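# Seat the rubber seal fully into the lid groove

## Task

Push the rubber seal down into the lid's groove so it is seated along its entire loop, with no section left out.

## Robot and tools

ROBOT. Two seven-joint arms, left_arm and right_arm, each carrying a parallel gripper. In the scene frame the origin is at table-top height, halfway between the nominal bases. +z points up, +x points out over the table, and left_arm sits on the +y side. Actual bases: left_arm at (0, +0.331, +0.016) m, quat_wxyz (+0.999, 0, 0, +0.032); right_arm at (-0.035, -0.364, +0.016) m, quat_wxyz (+1.000, 0, 0, +0.001). The fingers of left_arm can fold. A part held only near the palm may slip, or may be squeezed harder than requested. A fingertip pushed into a surface folds easily unless the gripper is fully closed, so contact can go almost unseen. Grip with the outer quarter of the pads. right_arm's fingers are rigid.

GRIPPER AXES. Fingers point along the gripper's +z and close along its y. end_effector_position is the point between the pads when closed. Fingertips extend about 33 mm past it at gaps up to 40 mm, and only 9 mm when fully open.

THE 18-NUMBER ROW. Every motion row is one flat list of 18 numbers, each in [-1, 1], covering both arms even if one is idle. Order: left_arm dx, dy, dz, rx, ry, rz, then left_gripper position, force_limit, speed; then the same nine for right_arm/right_gripper. The six pose numbers are an offset, not a pose. They are measured from that arm's Hand target at the start of the action, along the Hand target's own axes. 1.0 equals 0.6 m of travel or 180 degrees. rx, ry, rz form a single rotation vector. All six at 0 re-commands the current Hand target. Repeating an offset in a new action moves the arm again. Gripper numbers are absolute settings, and 0 is itself a command. To leave a gripper alone, resend its last three values.

GRIPPER NUMBERS. position: +1 opens fully (140 mm), about -0.8 brings the pads together, and -1 closes until blocked. force_limit (after a slow close at speed -1, part up to 40 mm): -1 gives about 14 N, just under 0 about 19 N, 0 about 40 N, +1 about 58 N. speed: -1 is about 30 mm/s, 0 about 140 mm/s, +1 about 250 mm/s. A fast close grips much harder, up to about 116 N. Both force_limit and speed begin at +1. To tighten, raise force_limit and nudge position from -1 to -0.98. To loosen, open and then reclose slowly.

TOOLS.
execute_actions: actions is a list of actions. Each action is a table of up to 15 rows, one per 1/30 s step. A shorter table repeats its last row for the rest of the step. Every row is an offset from the same start pose. cameras lists names, or ["all"]. An empty actions list returns state plus all images.
move: target is one 18-number row or up to 15 rows. All rows are offsets from the same starting Hand targets, not chained. The arms travel in straight lines and finish together. speed is in m/s, 0.002 to 2, default 0.25; rotation is capped at twice that in rad/s, and never above 2.5. speed may be one number or one per target. blend, in metres, rounds corners; 0 stops at each target. A move runs at most 10 s. Moves do not avoid obstacles, and faster moves overshoot and hit harder. blocking=false returns after about 0.5 s while the move continues. The result adds a move: line: done, off_target, moving, held or fault. It may also show limits=paced (pose clipped) or limits=held (steps withheld).
wait: seconds from 0 to 10; the arms hold their last command.
stop: brakes a running move. The fingers carry on.
zoom_image: camera is one of cam_high, cam_low, cam_left_wrist, cam_right_wrist. region is [x0, y0, x1, y1] in pixels of the latest image, at most 504 x 504.
set_collision_behavior: contact_force_n of 20, 40 or 85. Not allowed during a move.
clear_fault: arm is left_arm or right_arm. Use it only after a reported torque or force fault.
finished_scene: scene is 1 or 2. This cannot be reversed.

CONTROLLER. Each step, the commanded pose is clipped to within 70 mm and 16 degrees of the measured gripper pose. The gripper often settles short of its target. Send zeros, or the remaining distance as an offset, to close the gap. To stop pressing on something, command the target back past the gripper. Big wrist turns can swing the elbow.

RESULTS. end_effector_position (m) and end_effector_quat_wxyz are in the scene frame and may be off by a few cm. Hand target is the last commanded pose after clipping. object_status values: 0 moving; 1 blocked while opening; 2 blocked while closing (a grip); 3 reached the goal or pads met. position_measured is in counts: 3 is fully open, 75 is about 100 mm, 139 is 60 mm, 200 is 20 mm, 230 means pads touching. Joint torques, External joint torques and Flange force (along the gripper's x y z) help spot contact but are noisy. Wrist depth gives a 7x7 grid of distances in front of each wrist camera; - means no value. Cameras: cam_high, cam_low, cam_left_wrist, cam_right_wrist, each 896x504.

FAULTS AND CARE. An arm stops on any of these, and clear_fault is then needed: joint contact torque at its limit (85 N m for big joints, 11 for wrist joints), net outside force reaching the contact limit (85 N), passing a joint range, or moving a joint too fast. Overheating, from long stretched reaches, held loads or pushing against something, brakes an arm for 30 to 60 s. Watch for MOTOR HOT. Keep the two grippers, housings and wrist cameras from touching each other. Never close one gripper on the other's fingers. Do not slam into fixed objects, drop parts, release moving parts, or let anything leave the table. Press the seal firmly but gently, without large forces on the gripper. A hard squeeze on a part that is still resting on something also counts against you.

Each tool is called as name(argument=value, ...), one argument or row to a line, values as JSON.

## Session

execute_actions(
  actions=[],
)

Scene clock: 0.00 s.
left_arm: end_effector_position=(+0.5748, +0.1654, +0.3592) position_measured=3 object_status=3 end_effector_quat_wxyz=(+0.064, +0.702, -0.674, +0.221) | right_arm: end_effector_position=(+0.5971, -0.0784, +0.2741) position_measured=3 object_status=3 end_effector_quat_wxyz=(+0.000, +0.998, +0.064, +0.001)
Joint positions: left_arm=[-0.247 -0.16 0.056 -2.063 -0.431 2.152 0.028] | right_arm=[0.411 0.454 0.016 -1.338 -0.008 1.793 -1.27]
Joint velocities: within noise
Joint torques (N m): no reading
External joint torques (N m): no reading
Flange force (N): no reading
Wrist depth (mm): cam_left_wrist=[1523 1423 1335 1270 489 466 435 / 1488 1400 1349 1283 482 451 431 / 1463 1378 1302 1252 474 456 429 / 1439 127 1322 490 471 142 429 / - 110 1289 489 463 448 97 / - 1302 1283 479 463 444 - / - 1309 1264 477 457 437 425] | cam_right_wrist=[373 375 1014 1018 1018 979 1014 / 388 387 386 391 393 1026 1060 / 410 406 406 405 404 402 403 / 424 125 427 425 425 141 420 / - 108 447 443 449 445 99 / - 477 474 - 475 476 99 / - 509 508 - 509 504 499]
Hand target: left_arm +0.5748, +0.1654, +0.3592; +0.064, +0.702, -0.674, +0.221 | right_arm +0.5971, -0.0784, +0.2741; +0.000, +0.998, +0.064, +0.001
Tool commands: left_gripper/position=+1.0 left_gripper/force_limit=+1.0 left_gripper/speed=+1.0 right_gripper/position=+1.0 right_gripper/force_limit=+1.0 right_gripper/speed=+1.0

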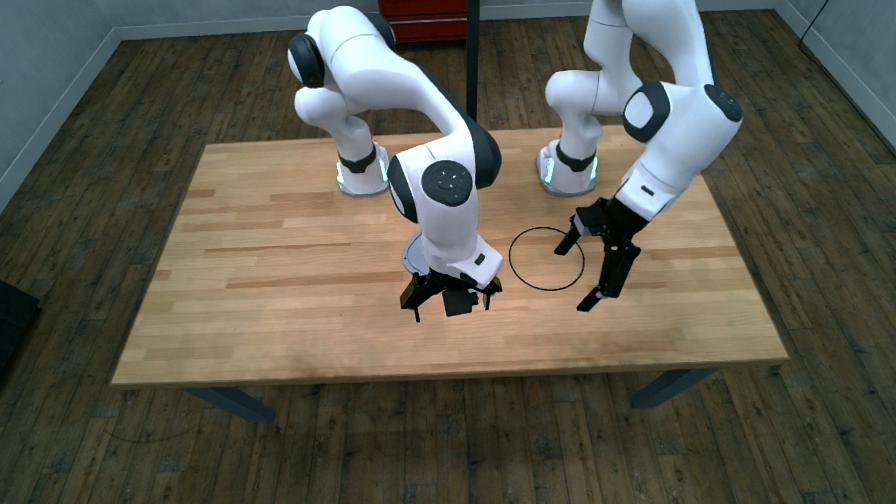

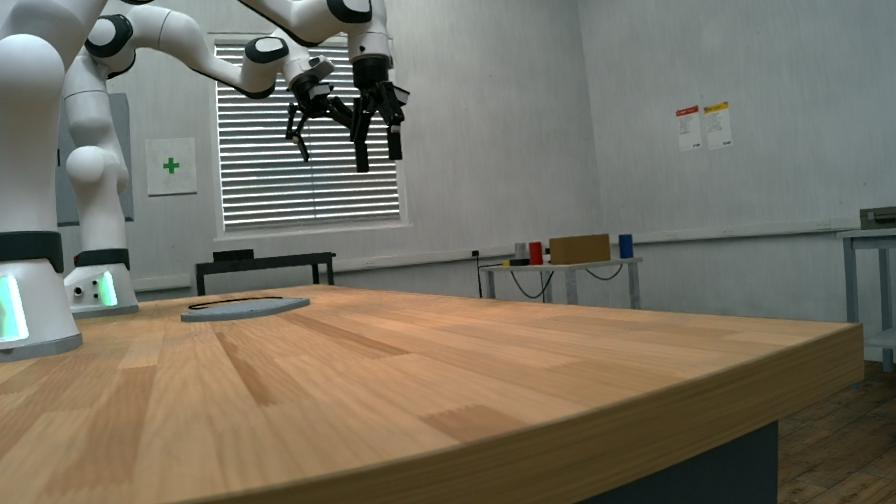

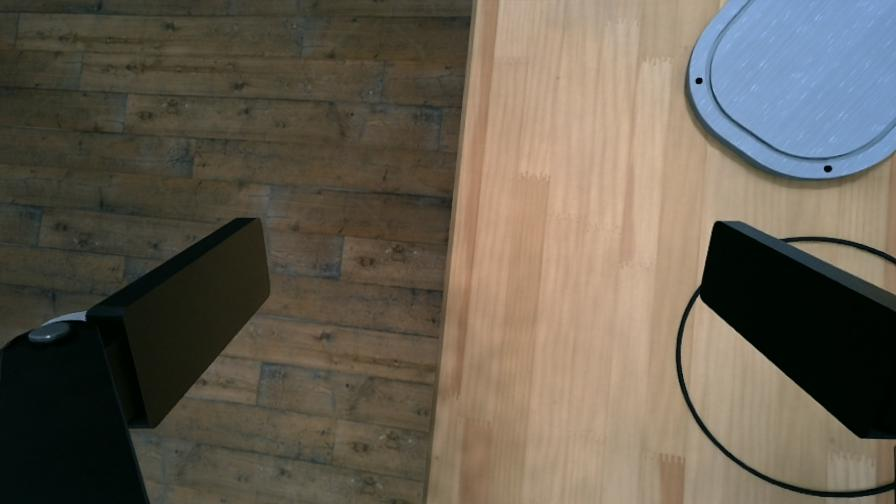

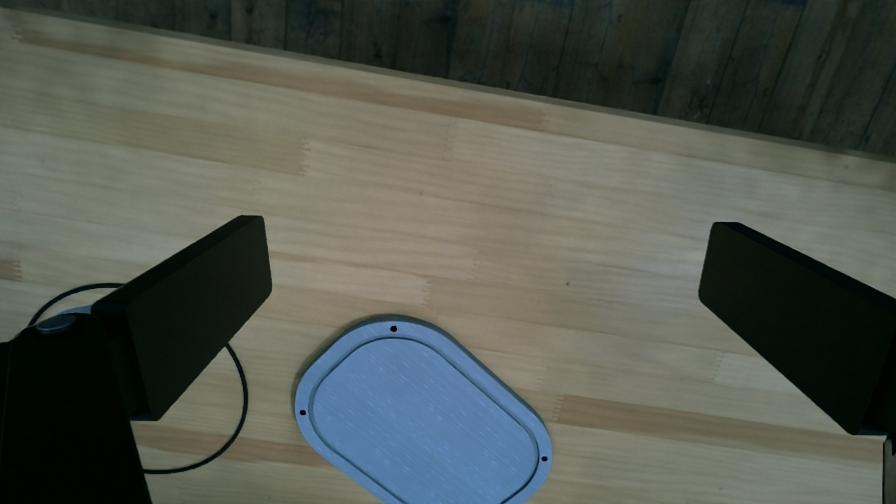

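move(
  target=[0.037,0.412,-0.156,-0.0715,-0.1294,0.0129,1,1,1,-0.326,-0.042,-0.033,0,0,0,1,1,1],
  cameras=["all"],
)

Scene clock: 24.07 s.
left_arm: end_effector_position=(+0.3146, +0.1607, +0.4005) position_measured=3 object_status=3 end_effector_quat_wxyz=(-0.001, +0.705, -0.710, +0.001) | right_arm: end_effector_position=(+0.4000, -0.0800, +0.2929) position_measured=3 object_status=3 end_effector_quat_wxyz=(+0.003, +0.998, +0.069, +0.000)
Joint positions: left_arm=[-0.227 -0.649 -0.234 -2.238 -0.14 1.605 -0.338] | right_arm=[0.495 -0.119 0.081 -2.056 0.005 1.934 -1.134]
Joint velocities: left_arm=[0.002 0 0 0.001 0.001 0 -0.007] | right_arm=[within noise]
Joint torques (N m): left_arm=[0.16 -9.35 2.08 24.06 0.37 2.35 -0.08] | right_arm=[-0.23 -28.75 -0.49 23.87 1.11 2.74 0.34]
External joint torques (N m): left_arm=[0.17 -0.41 -1.63 0.12 -0.39 -0.26 -0.08] | right_arm=[-0.26 -0.68 -0.11 -0.77 0.34 0.12 0.34]
Flange force (N): left_arm=[2.6 1.5 -0.3] | right_arm=[-4.4 1.7 1.6]
Wrist depth (mm): cam_left_wrist=[1132 473 473 475 477 480 483 / 1184 494 496 497 502 505 502 / 1252 518 525 526 523 527 531 / 1283 127 546 554 553 142 512 / - 110 581 586 584 574 98 / - 608 611 620 623 624 - / - 1514 658 651 659 661 668] | cam_right_wrist=[384 384 384 384 384 385 385 / 403 402 402 398 401 402 401 / 423 421 424 - 423 419 423 / 443 125 445 - 450 140 440 / - 108 468 - 468 462 99 / - 497 497 495 497 497 99 / - 524 529 527 530 529 522]
Hand target: left_arm +0.3128, +0.1609, +0.4003; +0.000, +0.707, -0.707, +0.000 | right_arm +0.3998, -0.0785, +0.2936; +0.000, +0.998, +0.064, +0.001
Off the commanded pose: left_arm 0.002 m, 0 deg | right_arm 0.002 m, 1 deg.
move: done
camera_calibration:
cam_left_wrist: T_world_to_cam=[[-0.999912, 0.00295762, -0.0129231, 0.332227], [-0.00169266, 0.938337, 0.345718, -0.284321], [0.0131487, 0.34571, -0.938249, 0.463964], [0, 0, 0, 1]] pos_world=[0.325616, 0.105409, 0.537902]
cam_right_wrist: T_world_to_cam=[[0.167287, -0.985762, -0.016987, -0.126545], [-0.924791, -0.162865, 0.343854, 0.255989], [-0.341725, -0.0418128, -0.938869, 0.554268], [0, 0, 0, 1]] pos_world=[0.447313, -0.0598756, 0.430212]

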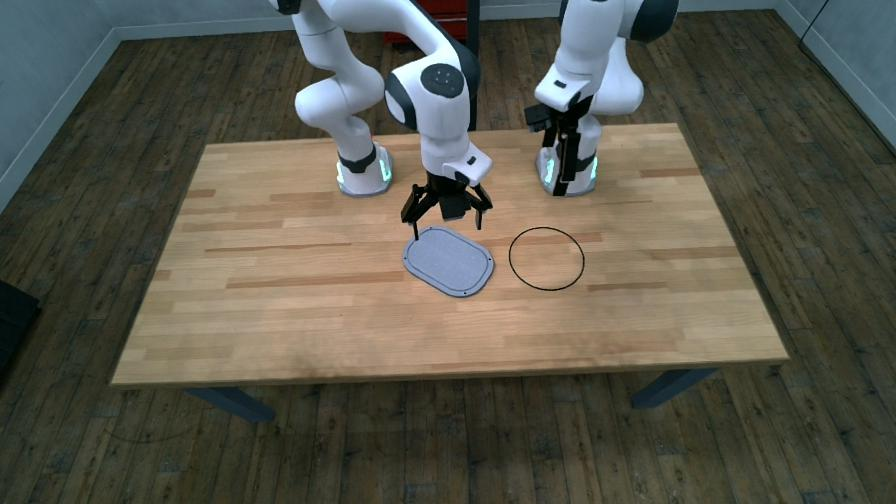

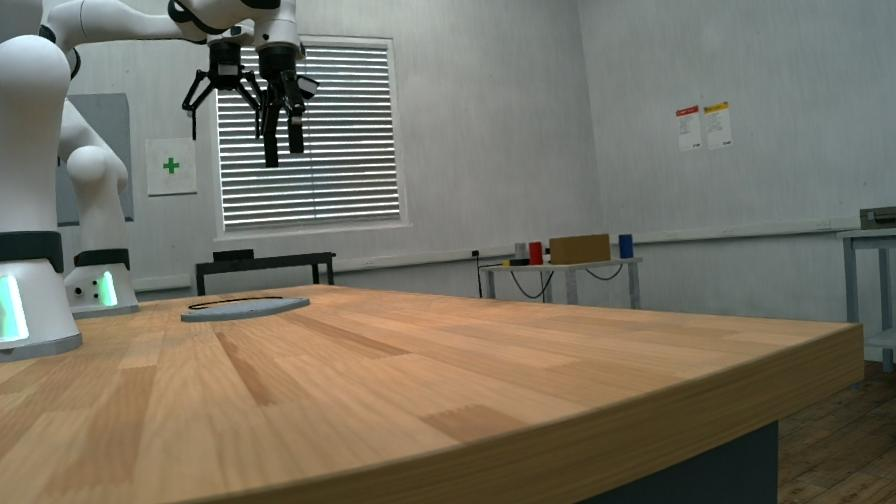

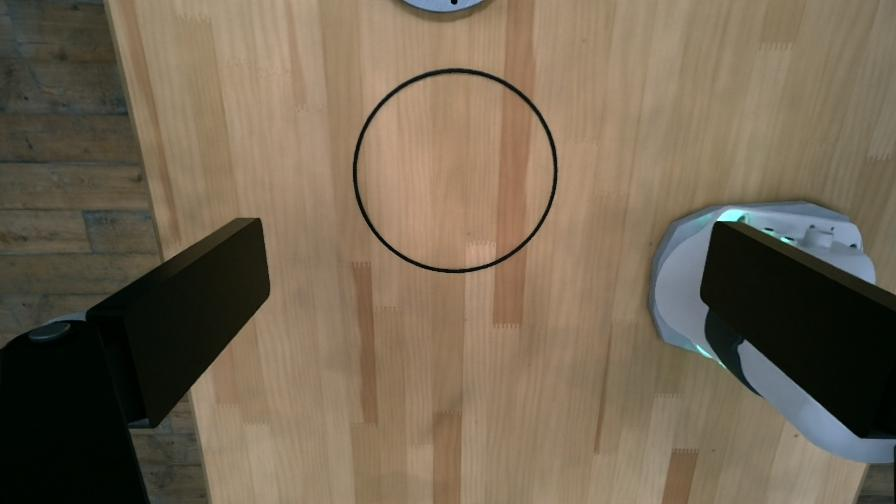

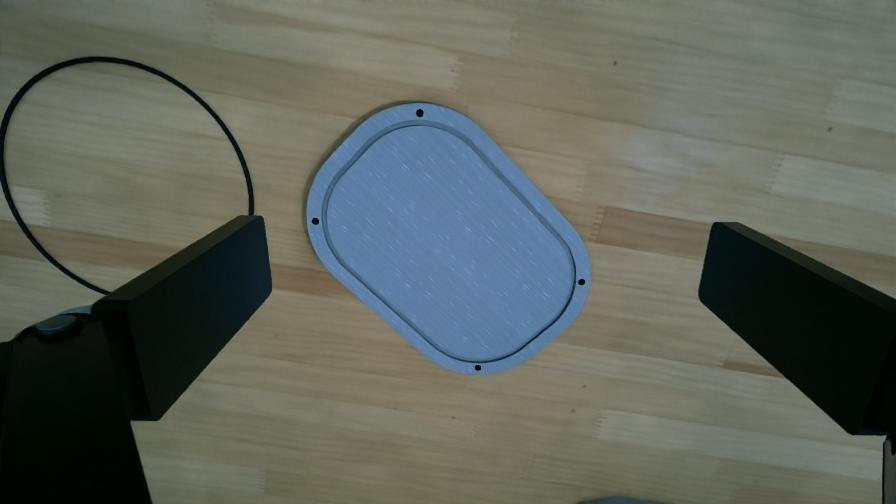

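zoom_image(
  camera="cam_right_wrist",
  region=[290, 90, 610, 390],
)

zoom_image(
  camera="cam_low",
  region=[160, 270, 340, 350],
)

zoom_image(
  camera="cam_left_wrist",
  region=[340, 60, 570, 280],
)

Scaled by 1.575.

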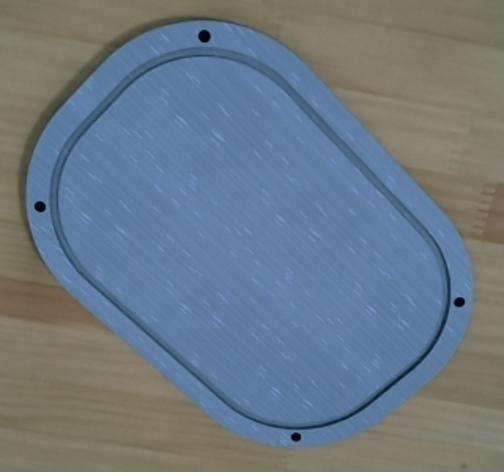

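Scaled by 2.800.

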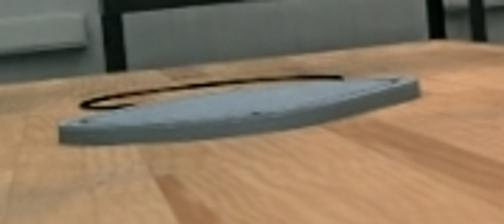

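Scaled by 2.191.

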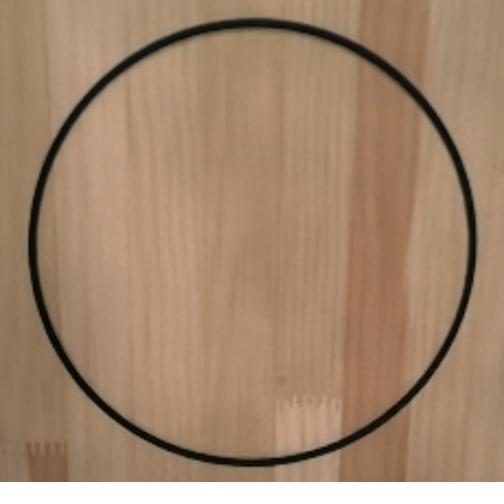

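zoom_image(
  camera="cam_right_wrist",
  region=[310, 90, 450, 230],
)

zoom_image(
  camera="cam_right_wrist",
  region=[450, 100, 590, 240],
)

zoom_image(
  camera="cam_right_wrist",
  region=[450, 240, 590, 380],
)

zoom_image(
  camera="cam_right_wrist",
  region=[310, 230, 450, 370],
)

Scaled by 3.600.

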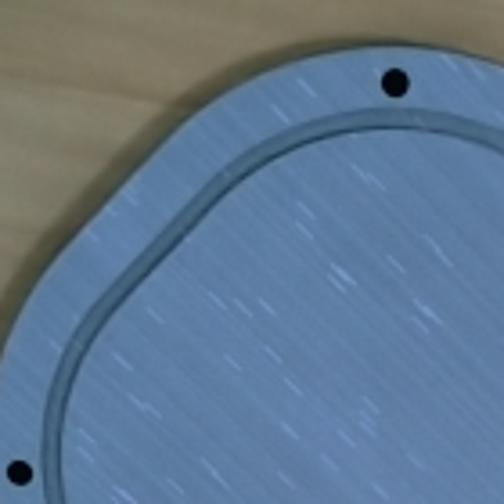

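Scaled by 3.600.

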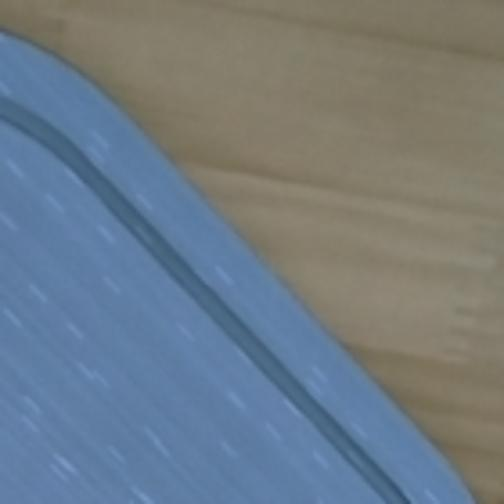

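Scaled by 3.600.

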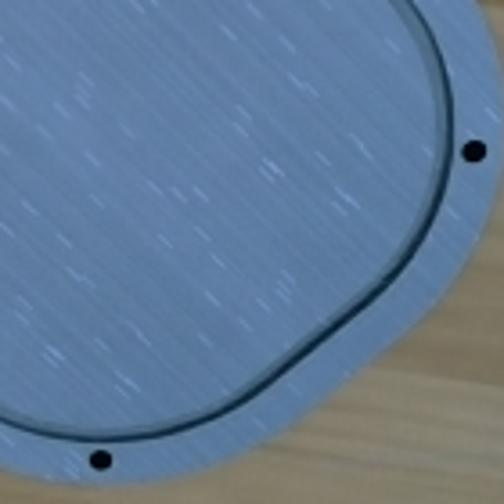

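Scaled by 3.600.

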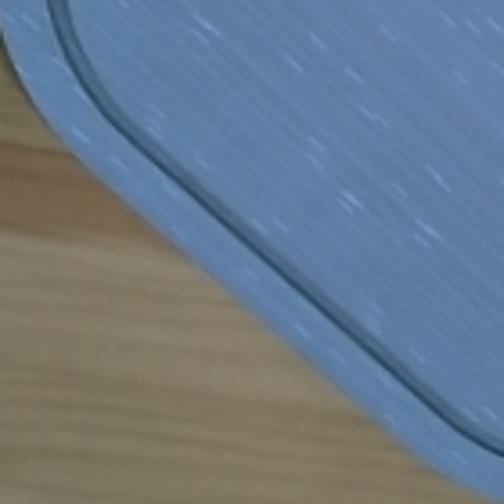

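move(
  target=[-0.240,-0.125,0.417,0,0,-0.3006,-0.4,0,0,-0.195,-0.362,0.239,0,0,0.240,-0.4,0,0],
  cameras=["all"],
)

Scene clock: 78.53 s.
left_arm: end_effector_position=(+0.3858, +0.3049, +0.1496) position_measured=179 object_status=3 end_effector_quat_wxyz=(+0.000, +0.950, -0.311, -0.002) | right_arm: end_effector_position=(+0.2558, +0.1221, +0.1501) position_measured=179 object_status=3 end_effector_quat_wxyz=(-0.001, +0.952, -0.305, -0.001)
Joint positions: left_arm=[0.253 -0.389 -0.397 -2.689 -0.199 2.313 -0.853] | right_arm=[0.748 0.158 0.289 -2.107 -0.055 2.259 0.118]
Joint velocities: left_arm=[within noise] | right_arm=[0 0 0 0.001 0.001 0.001 0.008]
Joint torques (N m): left_arm=[0.12 -13.84 1.66 22.43 0.24 2.66 -0.08] | right_arm=[0.21 -33.9 1.01 22.78 0.28 2.49 0.31]
External joint torques (N m): left_arm=[0.12 1.29 -1.52 0.59 -0.35 0.05 -0.08] | right_arm=[0.05 0.27 -0.69 0.12 -0.29 -0.05 0.31]
Flange force (N): left_arm=[7.1 -1.8 3.0] | right_arm=[-0.3 -1.8 0.6]
Wrist depth (mm): cam_left_wrist=[248 247 248 249 250 251 251 / 260 260 261 261 263 263 265 / 273 275 276 277 277 278 279 / 290 289 288 288 149 294 295 / 306 302 91 307 97 86 310 / - - 75 326 - 73 73 / - - - 351 - - -] | cam_right_wrist=[262 260 260 258 259 - 244 / 274 273 272 271 269 267 266 / 288 286 286 283 281 280 279 / 303 301 298 294 289 295 293 / 319 312 89 313 - 83 306 / - - 74 331 - 79 71 / - - - 352 - - -]
Hand target: left_arm +0.3878, +0.3046, +0.1499; +0.000, +0.951, -0.309, +0.000 | right_arm +0.2562, +0.1219, +0.1499; +0.000, +0.951, -0.308, +0.001
Off the commanded pose: left_arm 0.002 m, 0 deg | right_arm 0.000 m, 0 deg.
move: done
camera_calibration:
cam_left_wrist: T_world_to_cam=[[-0.588382, -0.808545, -0.00786182, 0.487664], [-0.758907, 0.548852, 0.350459, 0.0773416], [-0.279047, 0.21217, -0.936545, 0.331063], [0, 0, 0, 1]] pos_world=[0.43801, 0.281608, 0.286784]
cam_right_wrist: T_world_to_cam=[[-0.555363, -0.831282, -0.0232852, 0.261321], [-0.785055, 0.514831, 0.344437, 0.0861717], [-0.274337, 0.209568, -0.93852, 0.331509], [0, 0, 0, 1]] pos_world=[0.303723, 0.103394, 0.287533]

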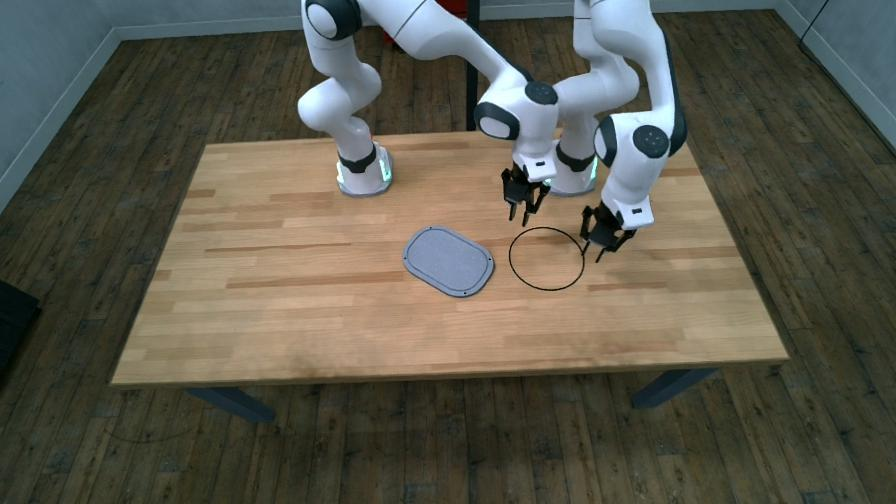

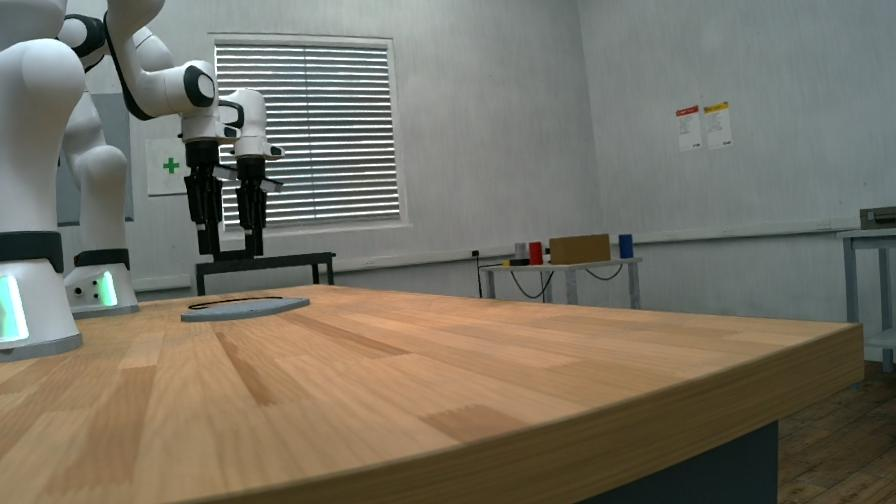

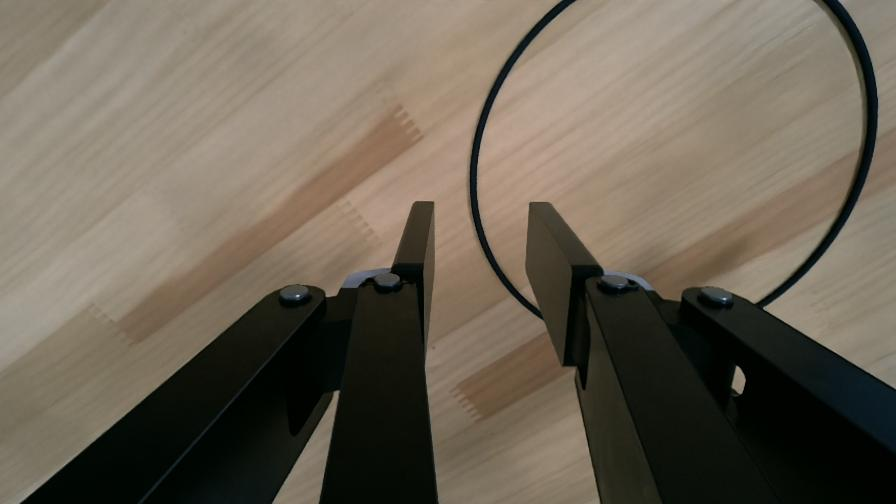

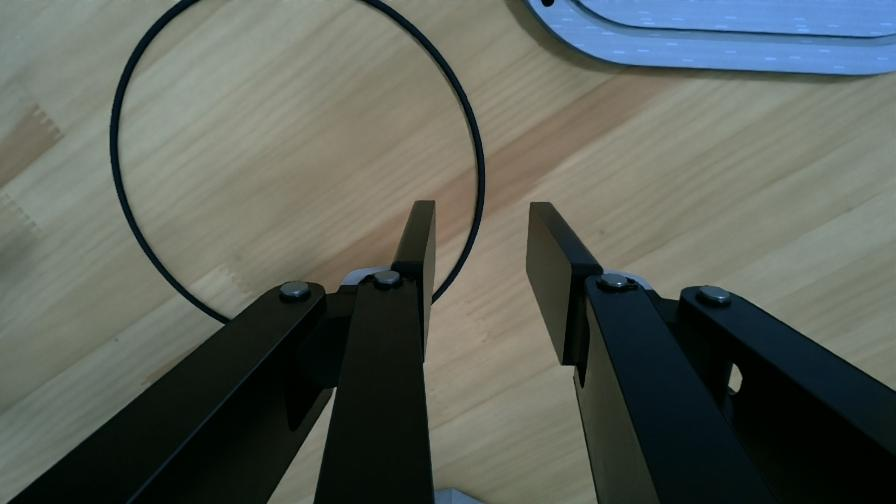

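move(
  target=[
    [0,-0.05,0,0,0,0,-1,0,0,0,0.05,0,0,0,0,-1,0,0],
    [0,-0.05,0.187,0,0,0,-1,0,0,0,0.05,0.187,0,0,0,-1,0,0],
  ],
  speed=0.12,
  cameras=["all"],
)

Scene clock: 93.10 s.
left_arm: end_effector_position=(+0.3939, +0.3262, +0.0401) position_measured=233 object_status=3 end_effector_quat_wxyz=(+0.004, +0.949, -0.315, -0.016) | right_arm: end_effector_position=(+0.2380, +0.0963, +0.0374) position_measured=233 object_status=3 end_effector_quat_wxyz=(+0.002, +0.952, -0.306, -0.001)
Joint positions: left_arm=[0.334 -0.04 -0.417 -2.712 -0.03 2.642 -0.92] | right_arm=[0.777 0.289 0.251 -2.272 -0.125 2.545 0.173]
Joint velocities: left_arm=[-0.001 0 -0.001 0.001 0.001 0 -0.007] | right_arm=[within noise]
Joint torques (N m): left_arm=[3.16 -11.24 1.92 18.16 1.52 8.81 -0.25] | right_arm=[0.21 -35.19 1.98 19.3 0.21 2.68 0.25]
External joint torques (N m): left_arm=[3.16 10.98 1.55 0.73 1.16 6.26 -0.26] | right_arm=[0.29 0.12 -0.39 0.07 -0.2 0.13 0.25]
Flange force (N): left_arm=[24.1 -24.8 60.6] | right_arm=[-0.8 -0.7 1.3]
Wrist depth (mm): cam_left_wrist=[146 147 148 149 150 150 152 / 154 155 156 157 157 159 160 / 163 164 165 166 167 168 170 / 172 174 175 172 176 179 180 / 184 185 86 86 87 187 192 / 196 - 73 - - 72 204 / - - - - - 69 -] | cam_right_wrist=[159 158 157 156 156 159 157 / 166 166 165 164 164 163 162 / 175 174 173 172 172 170 170 / 184 183 182 139 179 180 179 / 194 193 83 - 89 186 188 / 205 - 71 - - - 197 / - - - - - - -]
Hand target: left_arm +0.4054, +0.3288, +0.0377; +0.000, +0.951, -0.309, +0.000 | right_arm +0.2388, +0.0975, +0.0377; +0.000, +0.951, -0.308, +0.001
Off the commanded pose: left_arm 0.012 m, 2 deg | right_arm 0.001 m, 0 deg.
move: off_target (left_arm)
camera_calibration:
cam_left_wrist: T_world_to_cam=[[-0.595017, -0.803669, 0.00848406, 0.509153], [-0.743862, 0.554673, 0.372837, 0.101499], [-0.304344, 0.215533, -0.927858, 0.234809], [0, 0, 0, 1]] pos_world=[0.449919, 0.302282, 0.175707]
cam_right_wrist: T_world_to_cam=[[-0.556678, -0.830516, -0.018792, 0.227472], [-0.783771, 0.517579, 0.343241, 0.1237], [-0.275341, 0.205804, -0.939059, 0.226823], [0, 0, 0, 1]] pos_world=[0.286035, 0.0782135, 0.174816]

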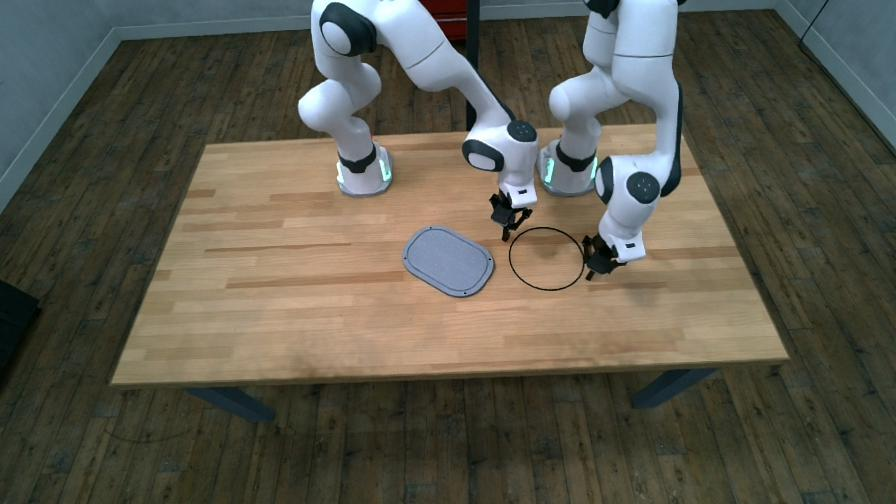

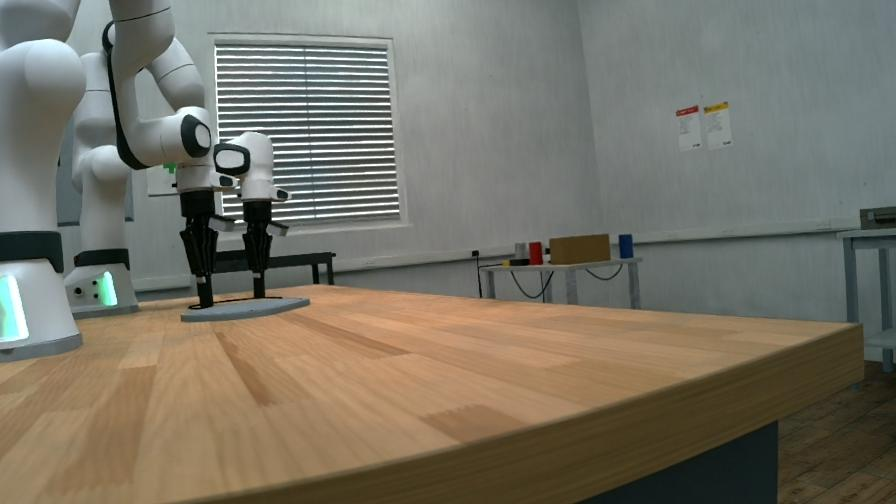

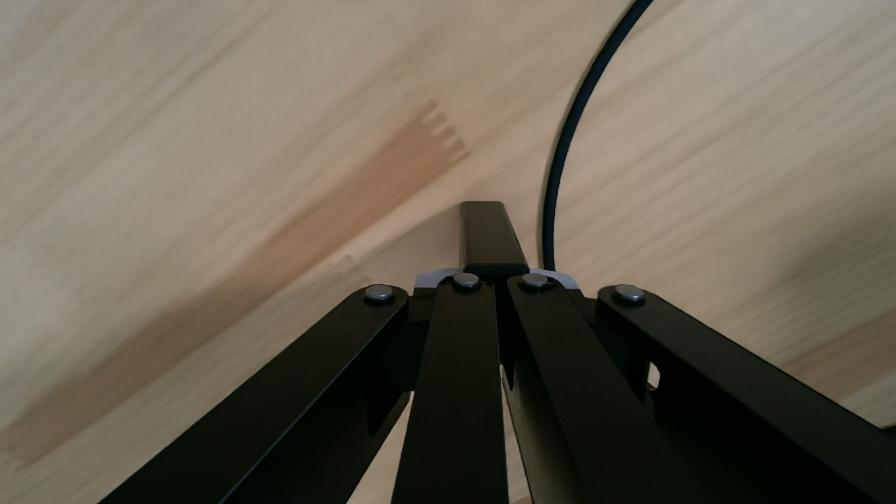

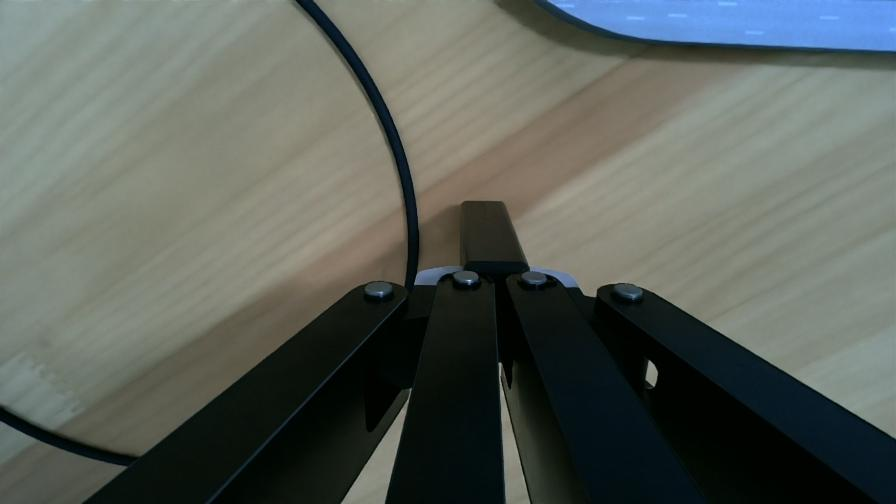

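move(
  target=[0,0,-0.025,0,0,0,-1,0,0,0,0,0.003,0,0,0,-1,0,0],
  speed=0.05,
  cameras=["all"],
)

Scene clock: 97.20 s.
left_arm: end_effector_position=(+0.4052, +0.3289, +0.0516) position_measured=233 object_status=3 end_effector_quat_wxyz=(+0.000, +0.952, -0.307, +0.000) | right_arm: end_effector_position=(+0.2382, +0.0965, +0.0359) position_measured=233 object_status=3 end_effector_quat_wxyz=(+0.001, +0.952, -0.306, -0.001)
Joint positions: left_arm=[0.334 -0.067 -0.413 -2.709 -0.058 2.647 -0.909] | right_arm=[0.782 0.292 0.246 -2.272 -0.125 2.549 0.174]
Joint velocities: left_arm=[0 0 0.002 0.001 0.001 -0.002 0.006] | right_arm=[within noise]
Joint torques (N m): left_arm=[-0.21 -21.66 -0.38 17.9 -0.02 2.31 0.11] | right_arm=[0.25 -34.94 1.98 19.22 0.27 2.66 0.3]
External joint torques (N m): left_arm=[-0.19 0.13 -0.96 -0.01 -0.41 -0.32 0.11] | right_arm=[0.28 0.44 -0.43 0.07 -0.14 0.13 0.3]
Flange force (N): left_arm=[0.2 1.5 -1.7] | right_arm=[-0.9 -1.4 2.0]
Wrist depth (mm): cam_left_wrist=[161 160 160 161 161 162 162 / 168 169 168 169 169 170 170 / 177 177 178 176 178 179 179 / 187 187 188 184 186 189 189 / 198 198 86 86 87 196 201 / 210 - 73 - - 72 211 / - - - - - 69 -] | cam_right_wrist=[157 157 156 155 155 155 156 / 165 164 163 162 162 161 160 / 173 172 171 170 170 169 168 / 183 182 181 126 177 178 177 / 193 192 83 - 89 184 187 / 204 - 71 - - - 195 / - - - - - - -]
Hand target: left_arm +0.4054, +0.3288, +0.0527; +0.000, +0.951, -0.309, +0.000 | right_arm +0.2388, +0.0975, +0.0359; +0.000, +0.951, -0.308, +0.001
Off the commanded pose: left_arm 0.001 m, 0 deg | right_arm 0.001 m, 0 deg.
move: done
camera_calibration:
cam_left_wrist: T_world_to_cam=[[-0.580796, -0.813992, -0.00965261, 0.5166], [-0.76566, 0.542206, 0.34609, 0.118358], [-0.276481, 0.208398, -0.938152, 0.23991], [0, 0, 0, 1]] pos_world=[0.456991, 0.306337, 0.189097]
cam_right_wrist: T_world_to_cam=[[-0.557435, -0.829994, -0.0194054, 0.227781], [-0.783481, 0.518177, 0.343, 0.124206], [-0.274633, 0.206404, -0.939135, 0.225207], [0, 0, 0, 1]] pos_world=[0.286136, 0.0782123, 0.173317]

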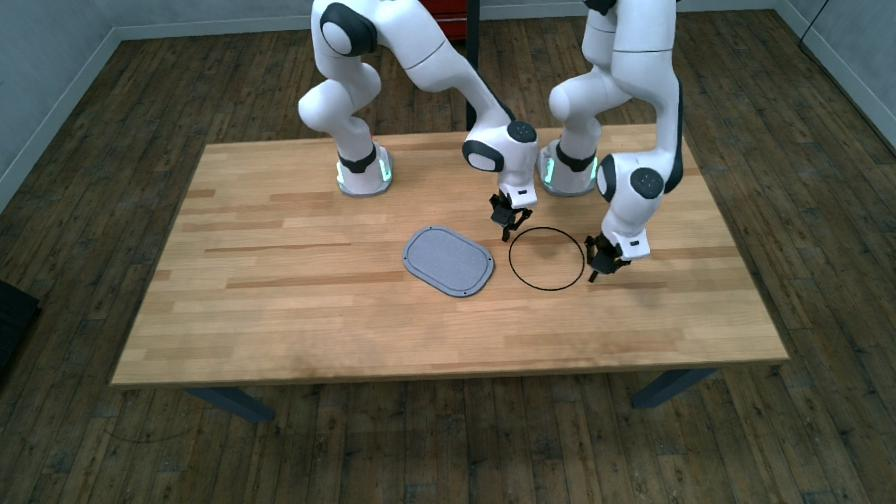

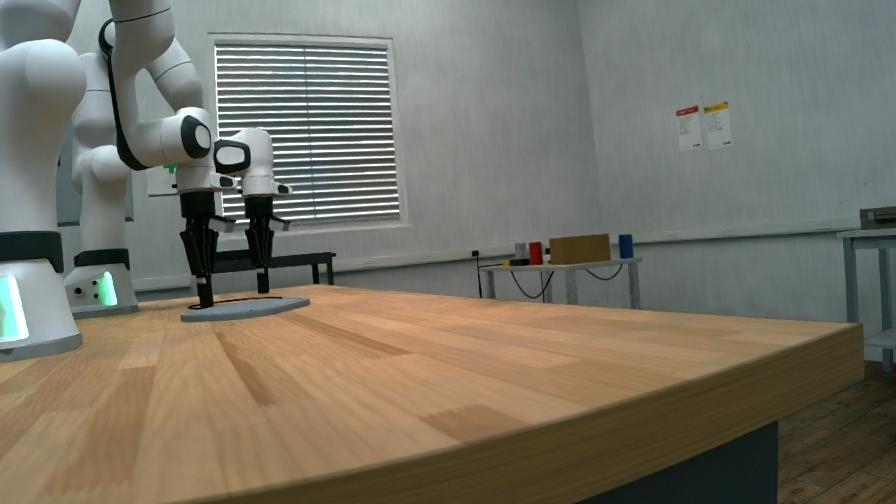

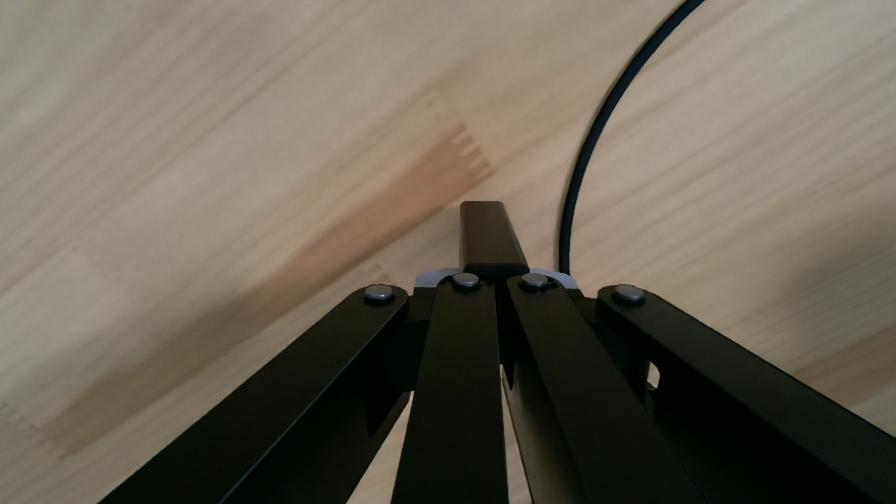

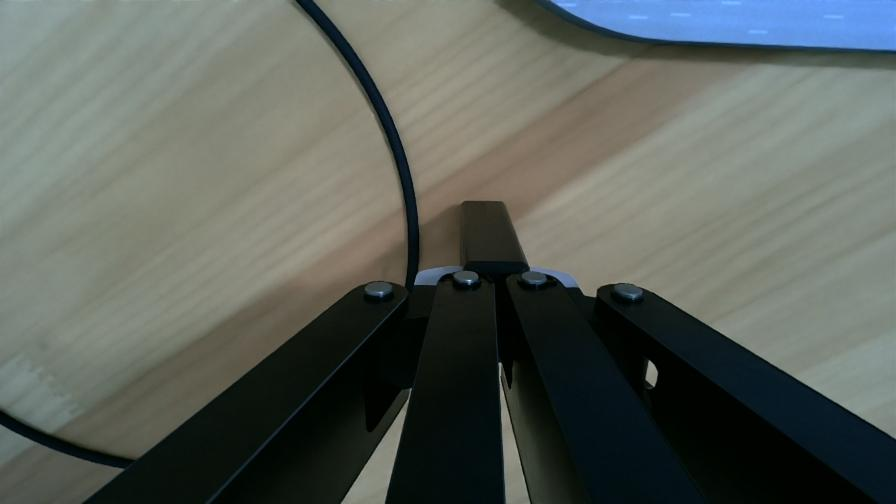

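move(
  target=[0,0,0.01,0,0,0,-1,0,0,0,0,0.003,0,0,0,-1,0,0],
  speed=0.03,
)

move(
  target=[0,0,0.004,0,0,0,-1,0,0,0,0,0.003,0,0,0,-1,0,0],
  speed=0.03,
)

move(
  target=[0,0,0.003,0,0,0,-1,0,0,0,0,0.003,0,0,0,-1,0,0],
  speed=0.03,
)

Scene clock: 101.97 s.
left_arm: end_effector_position=(+0.4043, +0.3281, +0.0471) position_measured=233 object_status=3 end_effector_quat_wxyz=(+0.001, +0.951, -0.310, -0.001) | right_arm: end_effector_position=(+0.2382, +0.0965, +0.0341) position_measured=233 object_status=3 end_effector_quat_wxyz=(+0.001, +0.952, -0.306, -0.001)
Joint positions: left_arm=[0.335 -0.053 -0.413 -2.709 -0.048 2.657 -0.91] | right_arm=[0.786 0.296 0.241 -2.272 -0.125 2.553 0.174]
Joint velocities: left_arm=[-0.001 -0.001 0.001 -0.001 0.001 0.004 -0.003] | right_arm=[within noise]
Joint torques (N m): left_arm=[0.11 -20.42 -0.59 17.58 0.89 2.72 -0.15] | right_arm=[-0.02 -35.09 1.94 19.04 0.27 2.67 0.33]
External joint torques (N m): left_arm=[0.14 1.65 -1.03 -0.08 0.52 0.1 -0.15] | right_arm=[-0.14 0.41 -0.6 -0.06 -0.14 0.12 0.33]
Flange force (N): left_arm=[5.5 -2.2 7.4] | right_arm=[-0.3 -0.8 1.8]
Wrist depth (mm): cam_left_wrist=[155 156 156 156 157 157 158 / 163 163 164 164 164 165 166 / 172 173 175 173 173 174 175 / 182 182 183 179 182 184 185 / 193 193 86 85 87 191 196 / 205 - 73 - - 72 207 / - - - - - 69 -] | cam_right_wrist=[156 155 154 154 153 155 156 / 163 162 162 161 160 160 159 / 171 171 170 168 168 167 167 / 181 180 179 126 175 176 175 / 191 190 83 - 89 182 185 / 202 - 71 - - - 193 / - - - - - - -]
Hand target: left_arm +0.4054, +0.3288, +0.0467; +0.000, +0.951, -0.309, +0.000 | right_arm +0.2388, +0.0975, +0.0341; +0.000, +0.951, -0.308, +0.001
Off the commanded pose: left_arm 0.001 m, 0 deg | right_arm 0.001 m, 0 deg.
move: done

Scene clock: 102.67 s.
left_arm: end_effector_position=(+0.4046, +0.3279, +0.0448) position_measured=233 object_status=3 end_effector_quat_wxyz=(+0.001, +0.950, -0.311, -0.001) | right_arm: end_effector_position=(+0.2382, +0.0965, +0.0323) position_measured=233 object_status=3 end_effector_quat_wxyz=(+0.001, +0.952, -0.306, -0.001)
Joint positions: left_arm=[0.335 -0.045 -0.413 -2.709 -0.042 2.665 -0.914] | right_arm=[0.79 0.3 0.237 -2.272 -0.125 2.557 0.174]
Joint velocities: left_arm=[-0.001 0.001 0 0.001 0.002 0.005 -0.003] | right_arm=[0.005 -0.001 -0.006 0.001 0 0.003 -0.002]
Joint torques (N m): left_arm=[0.18 -20.47 -0.46 17.43 0.88 2.68 -0.18] | right_arm=[-0.35 -35.17 1.69 19.02 0.26 2.67 0.31]
External joint torques (N m): left_arm=[0.12 1.84 -0.92 -0.18 0.52 0.05 -0.18] | right_arm=[-0.31 0.34 -0.68 -0.03 -0.15 0.13 0.31]
Flange force (N): left_arm=[5.6 -2.4 8.0] | right_arm=[0.0 -0.7 1.7]
Wrist depth (mm): cam_left_wrist=[154 153 154 155 155 155 156 / 161 161 161 162 163 163 164 / 170 170 171 170 171 172 173 / 179 180 180 177 179 182 183 / 190 191 86 86 87 189 193 / 202 - 73 - - 72 204 / - - - - - 69 -] | cam_right_wrist=[154 153 153 152 152 153 152 / 161 161 160 159 159 158 157 / 170 169 168 166 166 166 165 / 178 178 177 127 174 175 174 / 188 188 83 94 89 180 183 / 200 - 71 - - - 191 / - - - - - - -]
Hand target: left_arm +0.4054, +0.3288, +0.0443; +0.000, +0.951, -0.309, +0.000 | right_arm +0.2388, +0.0975, +0.0323; +0.000, +0.951, -0.308, +0.001
Off the commanded pose: left_arm 0.001 m, 0 deg | right_arm 0.001 m, 0 deg.
move: done

Scene clock: 103.37 s.
left_arm: end_effector_position=(+0.4048, +0.3279, +0.0431) position_measured=233 object_status=3 end_effector_quat_wxyz=(+0.001, +0.950, -0.311, -0.001) | right_arm: end_effector_position=(+0.2382, +0.0965, +0.0314) position_measured=233 object_status=3 end_effector_quat_wxyz=(+0.002, +0.952, -0.306, +0.000)
Joint positions: left_arm=[0.336 -0.039 -0.413 -2.709 -0.037 2.671 -0.918] | right_arm=[0.794 0.302 0.233 -2.272 -0.125 2.559 0.174]
Joint velocities: left_arm=[0 0.001 -0.001 0.002 0.003 0.004 -0.004] | right_arm=[0.004 -0.001 -0.004 0 0 0.001 -0.001]
Joint torques (N m): left_arm=[0.17 -20.67 -0.49 17.32 0.87 2.65 -0.18] | right_arm=[0.03 -33.55 1.49 18.86 0.24 3.33 0.28]
External joint torques (N m): left_arm=[0.17 1.76 -0.83 -0.25 0.51 0.02 -0.18] | right_arm=[0.09 2.1 -0.86 -0.14 -0.16 0.79 0.28]
Flange force (N): left_arm=[5.1 -2.2 7.7] | right_arm=[-0.7 -3.6 7.3]
Wrist depth (mm): cam_left_wrist=[153 152 152 153 153 154 155 / 160 160 161 160 161 161 162 / 168 168 169 169 170 170 171 / 178 178 179 175 178 181 181 / 188 189 86 86 87 187 192 / 200 - 73 - - 72 202 / - - - - - 69 -] | cam_right_wrist=[153 153 152 151 151 151 153 / 161 160 159 158 158 157 156 / 169 168 167 165 166 165 164 / 178 177 176 127 172 173 173 / 187 187 83 94 89 179 182 / 198 - 71 - - - 190 / - - - - - - -]
Hand target: left_arm +0.4054, +0.3288, +0.0425; +0.000, +0.951, -0.309, +0.000 | right_arm +0.2388, +0.0975, +0.0305; +0.000, +0.951, -0.308, +0.001
Off the commanded pose: left_arm 0.001 m, 0 deg | right_arm 0.001 m, 0 deg.
move: done

move(
  target=[0,0,0.002,0,0,0,-1,0,0,0,0,-0.005,0,0,0,-1,0,0],
  speed=0.03,
)

move(
  target=[0,0,0.002,0,0,0,-1,0,0,0,0,0,0,0,0,-1,0,0],
  speed=0.03,
)

move(
  target=[0,0,0.002,0,0,0,-1,0,0,0,0,0,0,0,0,-1,0,0],
  speed=0.03,
)

Scene clock: 108.00 s.
left_arm: end_effector_position=(+0.4050, +0.3278, +0.0420) position_measured=233 object_status=3 end_effector_quat_wxyz=(+0.001, +0.951, -0.311, -0.001) | right_arm: end_effector_position=(+0.2386, +0.0970, +0.0325) position_measured=233 object_status=3 end_effector_quat_wxyz=(+0.001, +0.952, -0.306, +0.000)
Joint positions: left_arm=[0.336 -0.035 -0.413 -2.709 -0.034 2.675 -0.921] | right_arm=[0.795 0.299 0.233 -2.272 -0.125 2.559 0.174]
Joint velocities: left_arm=[-0.002 0.002 0 0 0.002 0.003 -0.003] | right_arm=[within noise]
Joint torques (N m): left_arm=[0.19 -20.75 -0.42 17.14 0.81 2.69 -0.14] | right_arm=[-0.15 -36.32 2.28 18.85 0.47 2.49 0.17]
External joint torques (N m): left_arm=[0.23 1.65 -0.69 -0.27 0.44 0.07 -0.14] | right_arm=[-0.22 -0.69 -0.16 -0.19 0.07 -0.06 0.17]
Flange force (N): left_arm=[4.5 -2.2 7.3] | right_arm=[0.3 2.2 -1.6]
Wrist depth (mm): cam_left_wrist=[151 151 151 152 152 152 153 / 159 159 159 160 160 160 161 / 167 167 168 168 168 170 169 / 177 177 177 174 177 178 180 / 187 188 86 85 87 185 190 / 199 - 73 - - 72 200 / - - - - - 69 -] | cam_right_wrist=[155 154 153 152 152 152 152 / 162 161 160 159 159 158 157 / 170 169 168 166 167 166 165 / 179 178 177 126 174 174 174 / 189 188 83 95 89 180 183 / 200 - 71 - - - 191 / - - - - - - -]
Hand target: left_arm +0.4054, +0.3288, +0.0413; +0.000, +0.951, -0.309, +0.000 | right_arm +0.2388, +0.0975, +0.0335; +0.000, +0.951, -0.308, +0.001
Off the commanded pose: left_arm 0.001 m, 0 deg | right_arm 0.001 m, 0 deg.
move: done

Scene clock: 108.70 s.
left_arm: end_effector_position=(+0.4051, +0.3278, +0.0409) position_measured=233 object_status=3 end_effector_quat_wxyz=(+0.001, +0.951, -0.311, -0.001) | right_arm: end_effector_position=(+0.2386, +0.0970, +0.0325) position_measured=233 object_status=3 end_effector_quat_wxyz=(+0.001, +0.952, -0.306, +0.000)
Joint positions: left_arm=[0.337 -0.031 -0.413 -2.709 -0.03 2.679 -0.923] | right_arm=[0.795 0.299 0.233 -2.272 -0.125 2.559 0.174]
Joint torques (N m): left_arm=[0.13 -20.78 -0.51 17.02 0.85 2.69 -0.11] | right_arm=[-0.19 -36.36 2.32 18.89 0.46 2.5 0.16]
External joint torques (N m): left_arm=[0.17 1.73 -0.76 -0.33 0.49 0.07 -0.11] | right_arm=[-0.14 -0.68 -0.02 -0.24 0.05 -0.06 0.16]
Flange force (N): left_arm=[4.5 -2.1 7.6] | right_arm=[0.1 2.3 -1.6]
Wrist depth (mm): cam_left_wrist=[150 150 150 151 151 151 152 / 158 158 158 158 159 159 160 / 166 166 167 167 167 168 169 / 175 176 176 173 175 178 178 / 186 187 86 85 87 186 189 / 197 - 73 - - 72 199 / - - - - - 69 -] | cam_right_wrist=[155 154 153 152 152 153 153 / 162 161 160 160 159 158 157 / 170 169 169 166 167 166 165 / 179 178 177 126 174 174 174 / 189 189 83 95 89 180 182 / 200 - 71 - - - 191 / - - - - - - -]
Hand target: left_arm +0.4054, +0.3288, +0.0401; +0.000, +0.951, -0.309, +0.000 | right_arm +0.2388, +0.0975, +0.0335; +0.000, +0.951, -0.308, +0.001
Off the commanded pose: left_arm 0.001 m, 0 deg | right_arm 0.001 m, 0 deg.
move: done

Scene clock: 109.40 s.
left_arm: end_effector_position=(+0.4052, +0.3279, +0.0404) position_measured=233 object_status=3 end_effector_quat_wxyz=(+0.001, +0.950, -0.311, -0.001) | right_arm: end_effector_position=(+0.2386, +0.0970, +0.0325) position_measured=233 object_status=3 end_effector_quat_wxyz=(+0.001, +0.952, -0.306, +0.000)
Joint positions: left_arm=[0.337 -0.029 -0.413 -2.709 -0.028 2.68 -0.925] | right_arm=[0.795 0.299 0.233 -2.272 -0.125 2.559 0.174]
Joint torques (N m): left_arm=[1.13 -19.48 0 16.63 1.13 3.03 -0.13] | right_arm=[-0.17 -36.41 2.3 18.95 0.46 2.5 0.19]
External joint torques (N m): left_arm=[1.06 3.06 -0.34 -0.76 0.78 0.4 -0.13] | right_arm=[-0.16 -0.84 -0.06 -0.08 0.05 -0.04 0.19]
Flange force (N): left_arm=[6.1 -5.2 14.5] | right_arm=[0.1 2.2 -1.9]
Wrist depth (mm): cam_left_wrist=[149 150 150 150 151 151 151 / 157 158 158 158 158 159 160 / 166 166 166 166 167 167 168 / 175 175 176 172 175 177 178 / 186 186 86 86 87 186 189 / 197 - 73 - - 72 198 / - - - - - 69 -] | cam_right_wrist=[154 154 153 152 152 152 154 / 162 161 160 160 159 158 157 / 170 169 168 166 167 165 165 / 179 178 177 139 174 175 174 / 189 188 83 94 89 180 183 / 200 - 71 - - - 191 / - - - - - - -]
Hand target: left_arm +0.4054, +0.3288, +0.0389; +0.000, +0.951, -0.309, +0.000 | right_arm +0.2388, +0.0975, +0.0335; +0.000, +0.951, -0.308, +0.001
Off the commanded pose: left_arm 0.002 m, 0 deg | right_arm 0.001 m, 0 deg.
move: done


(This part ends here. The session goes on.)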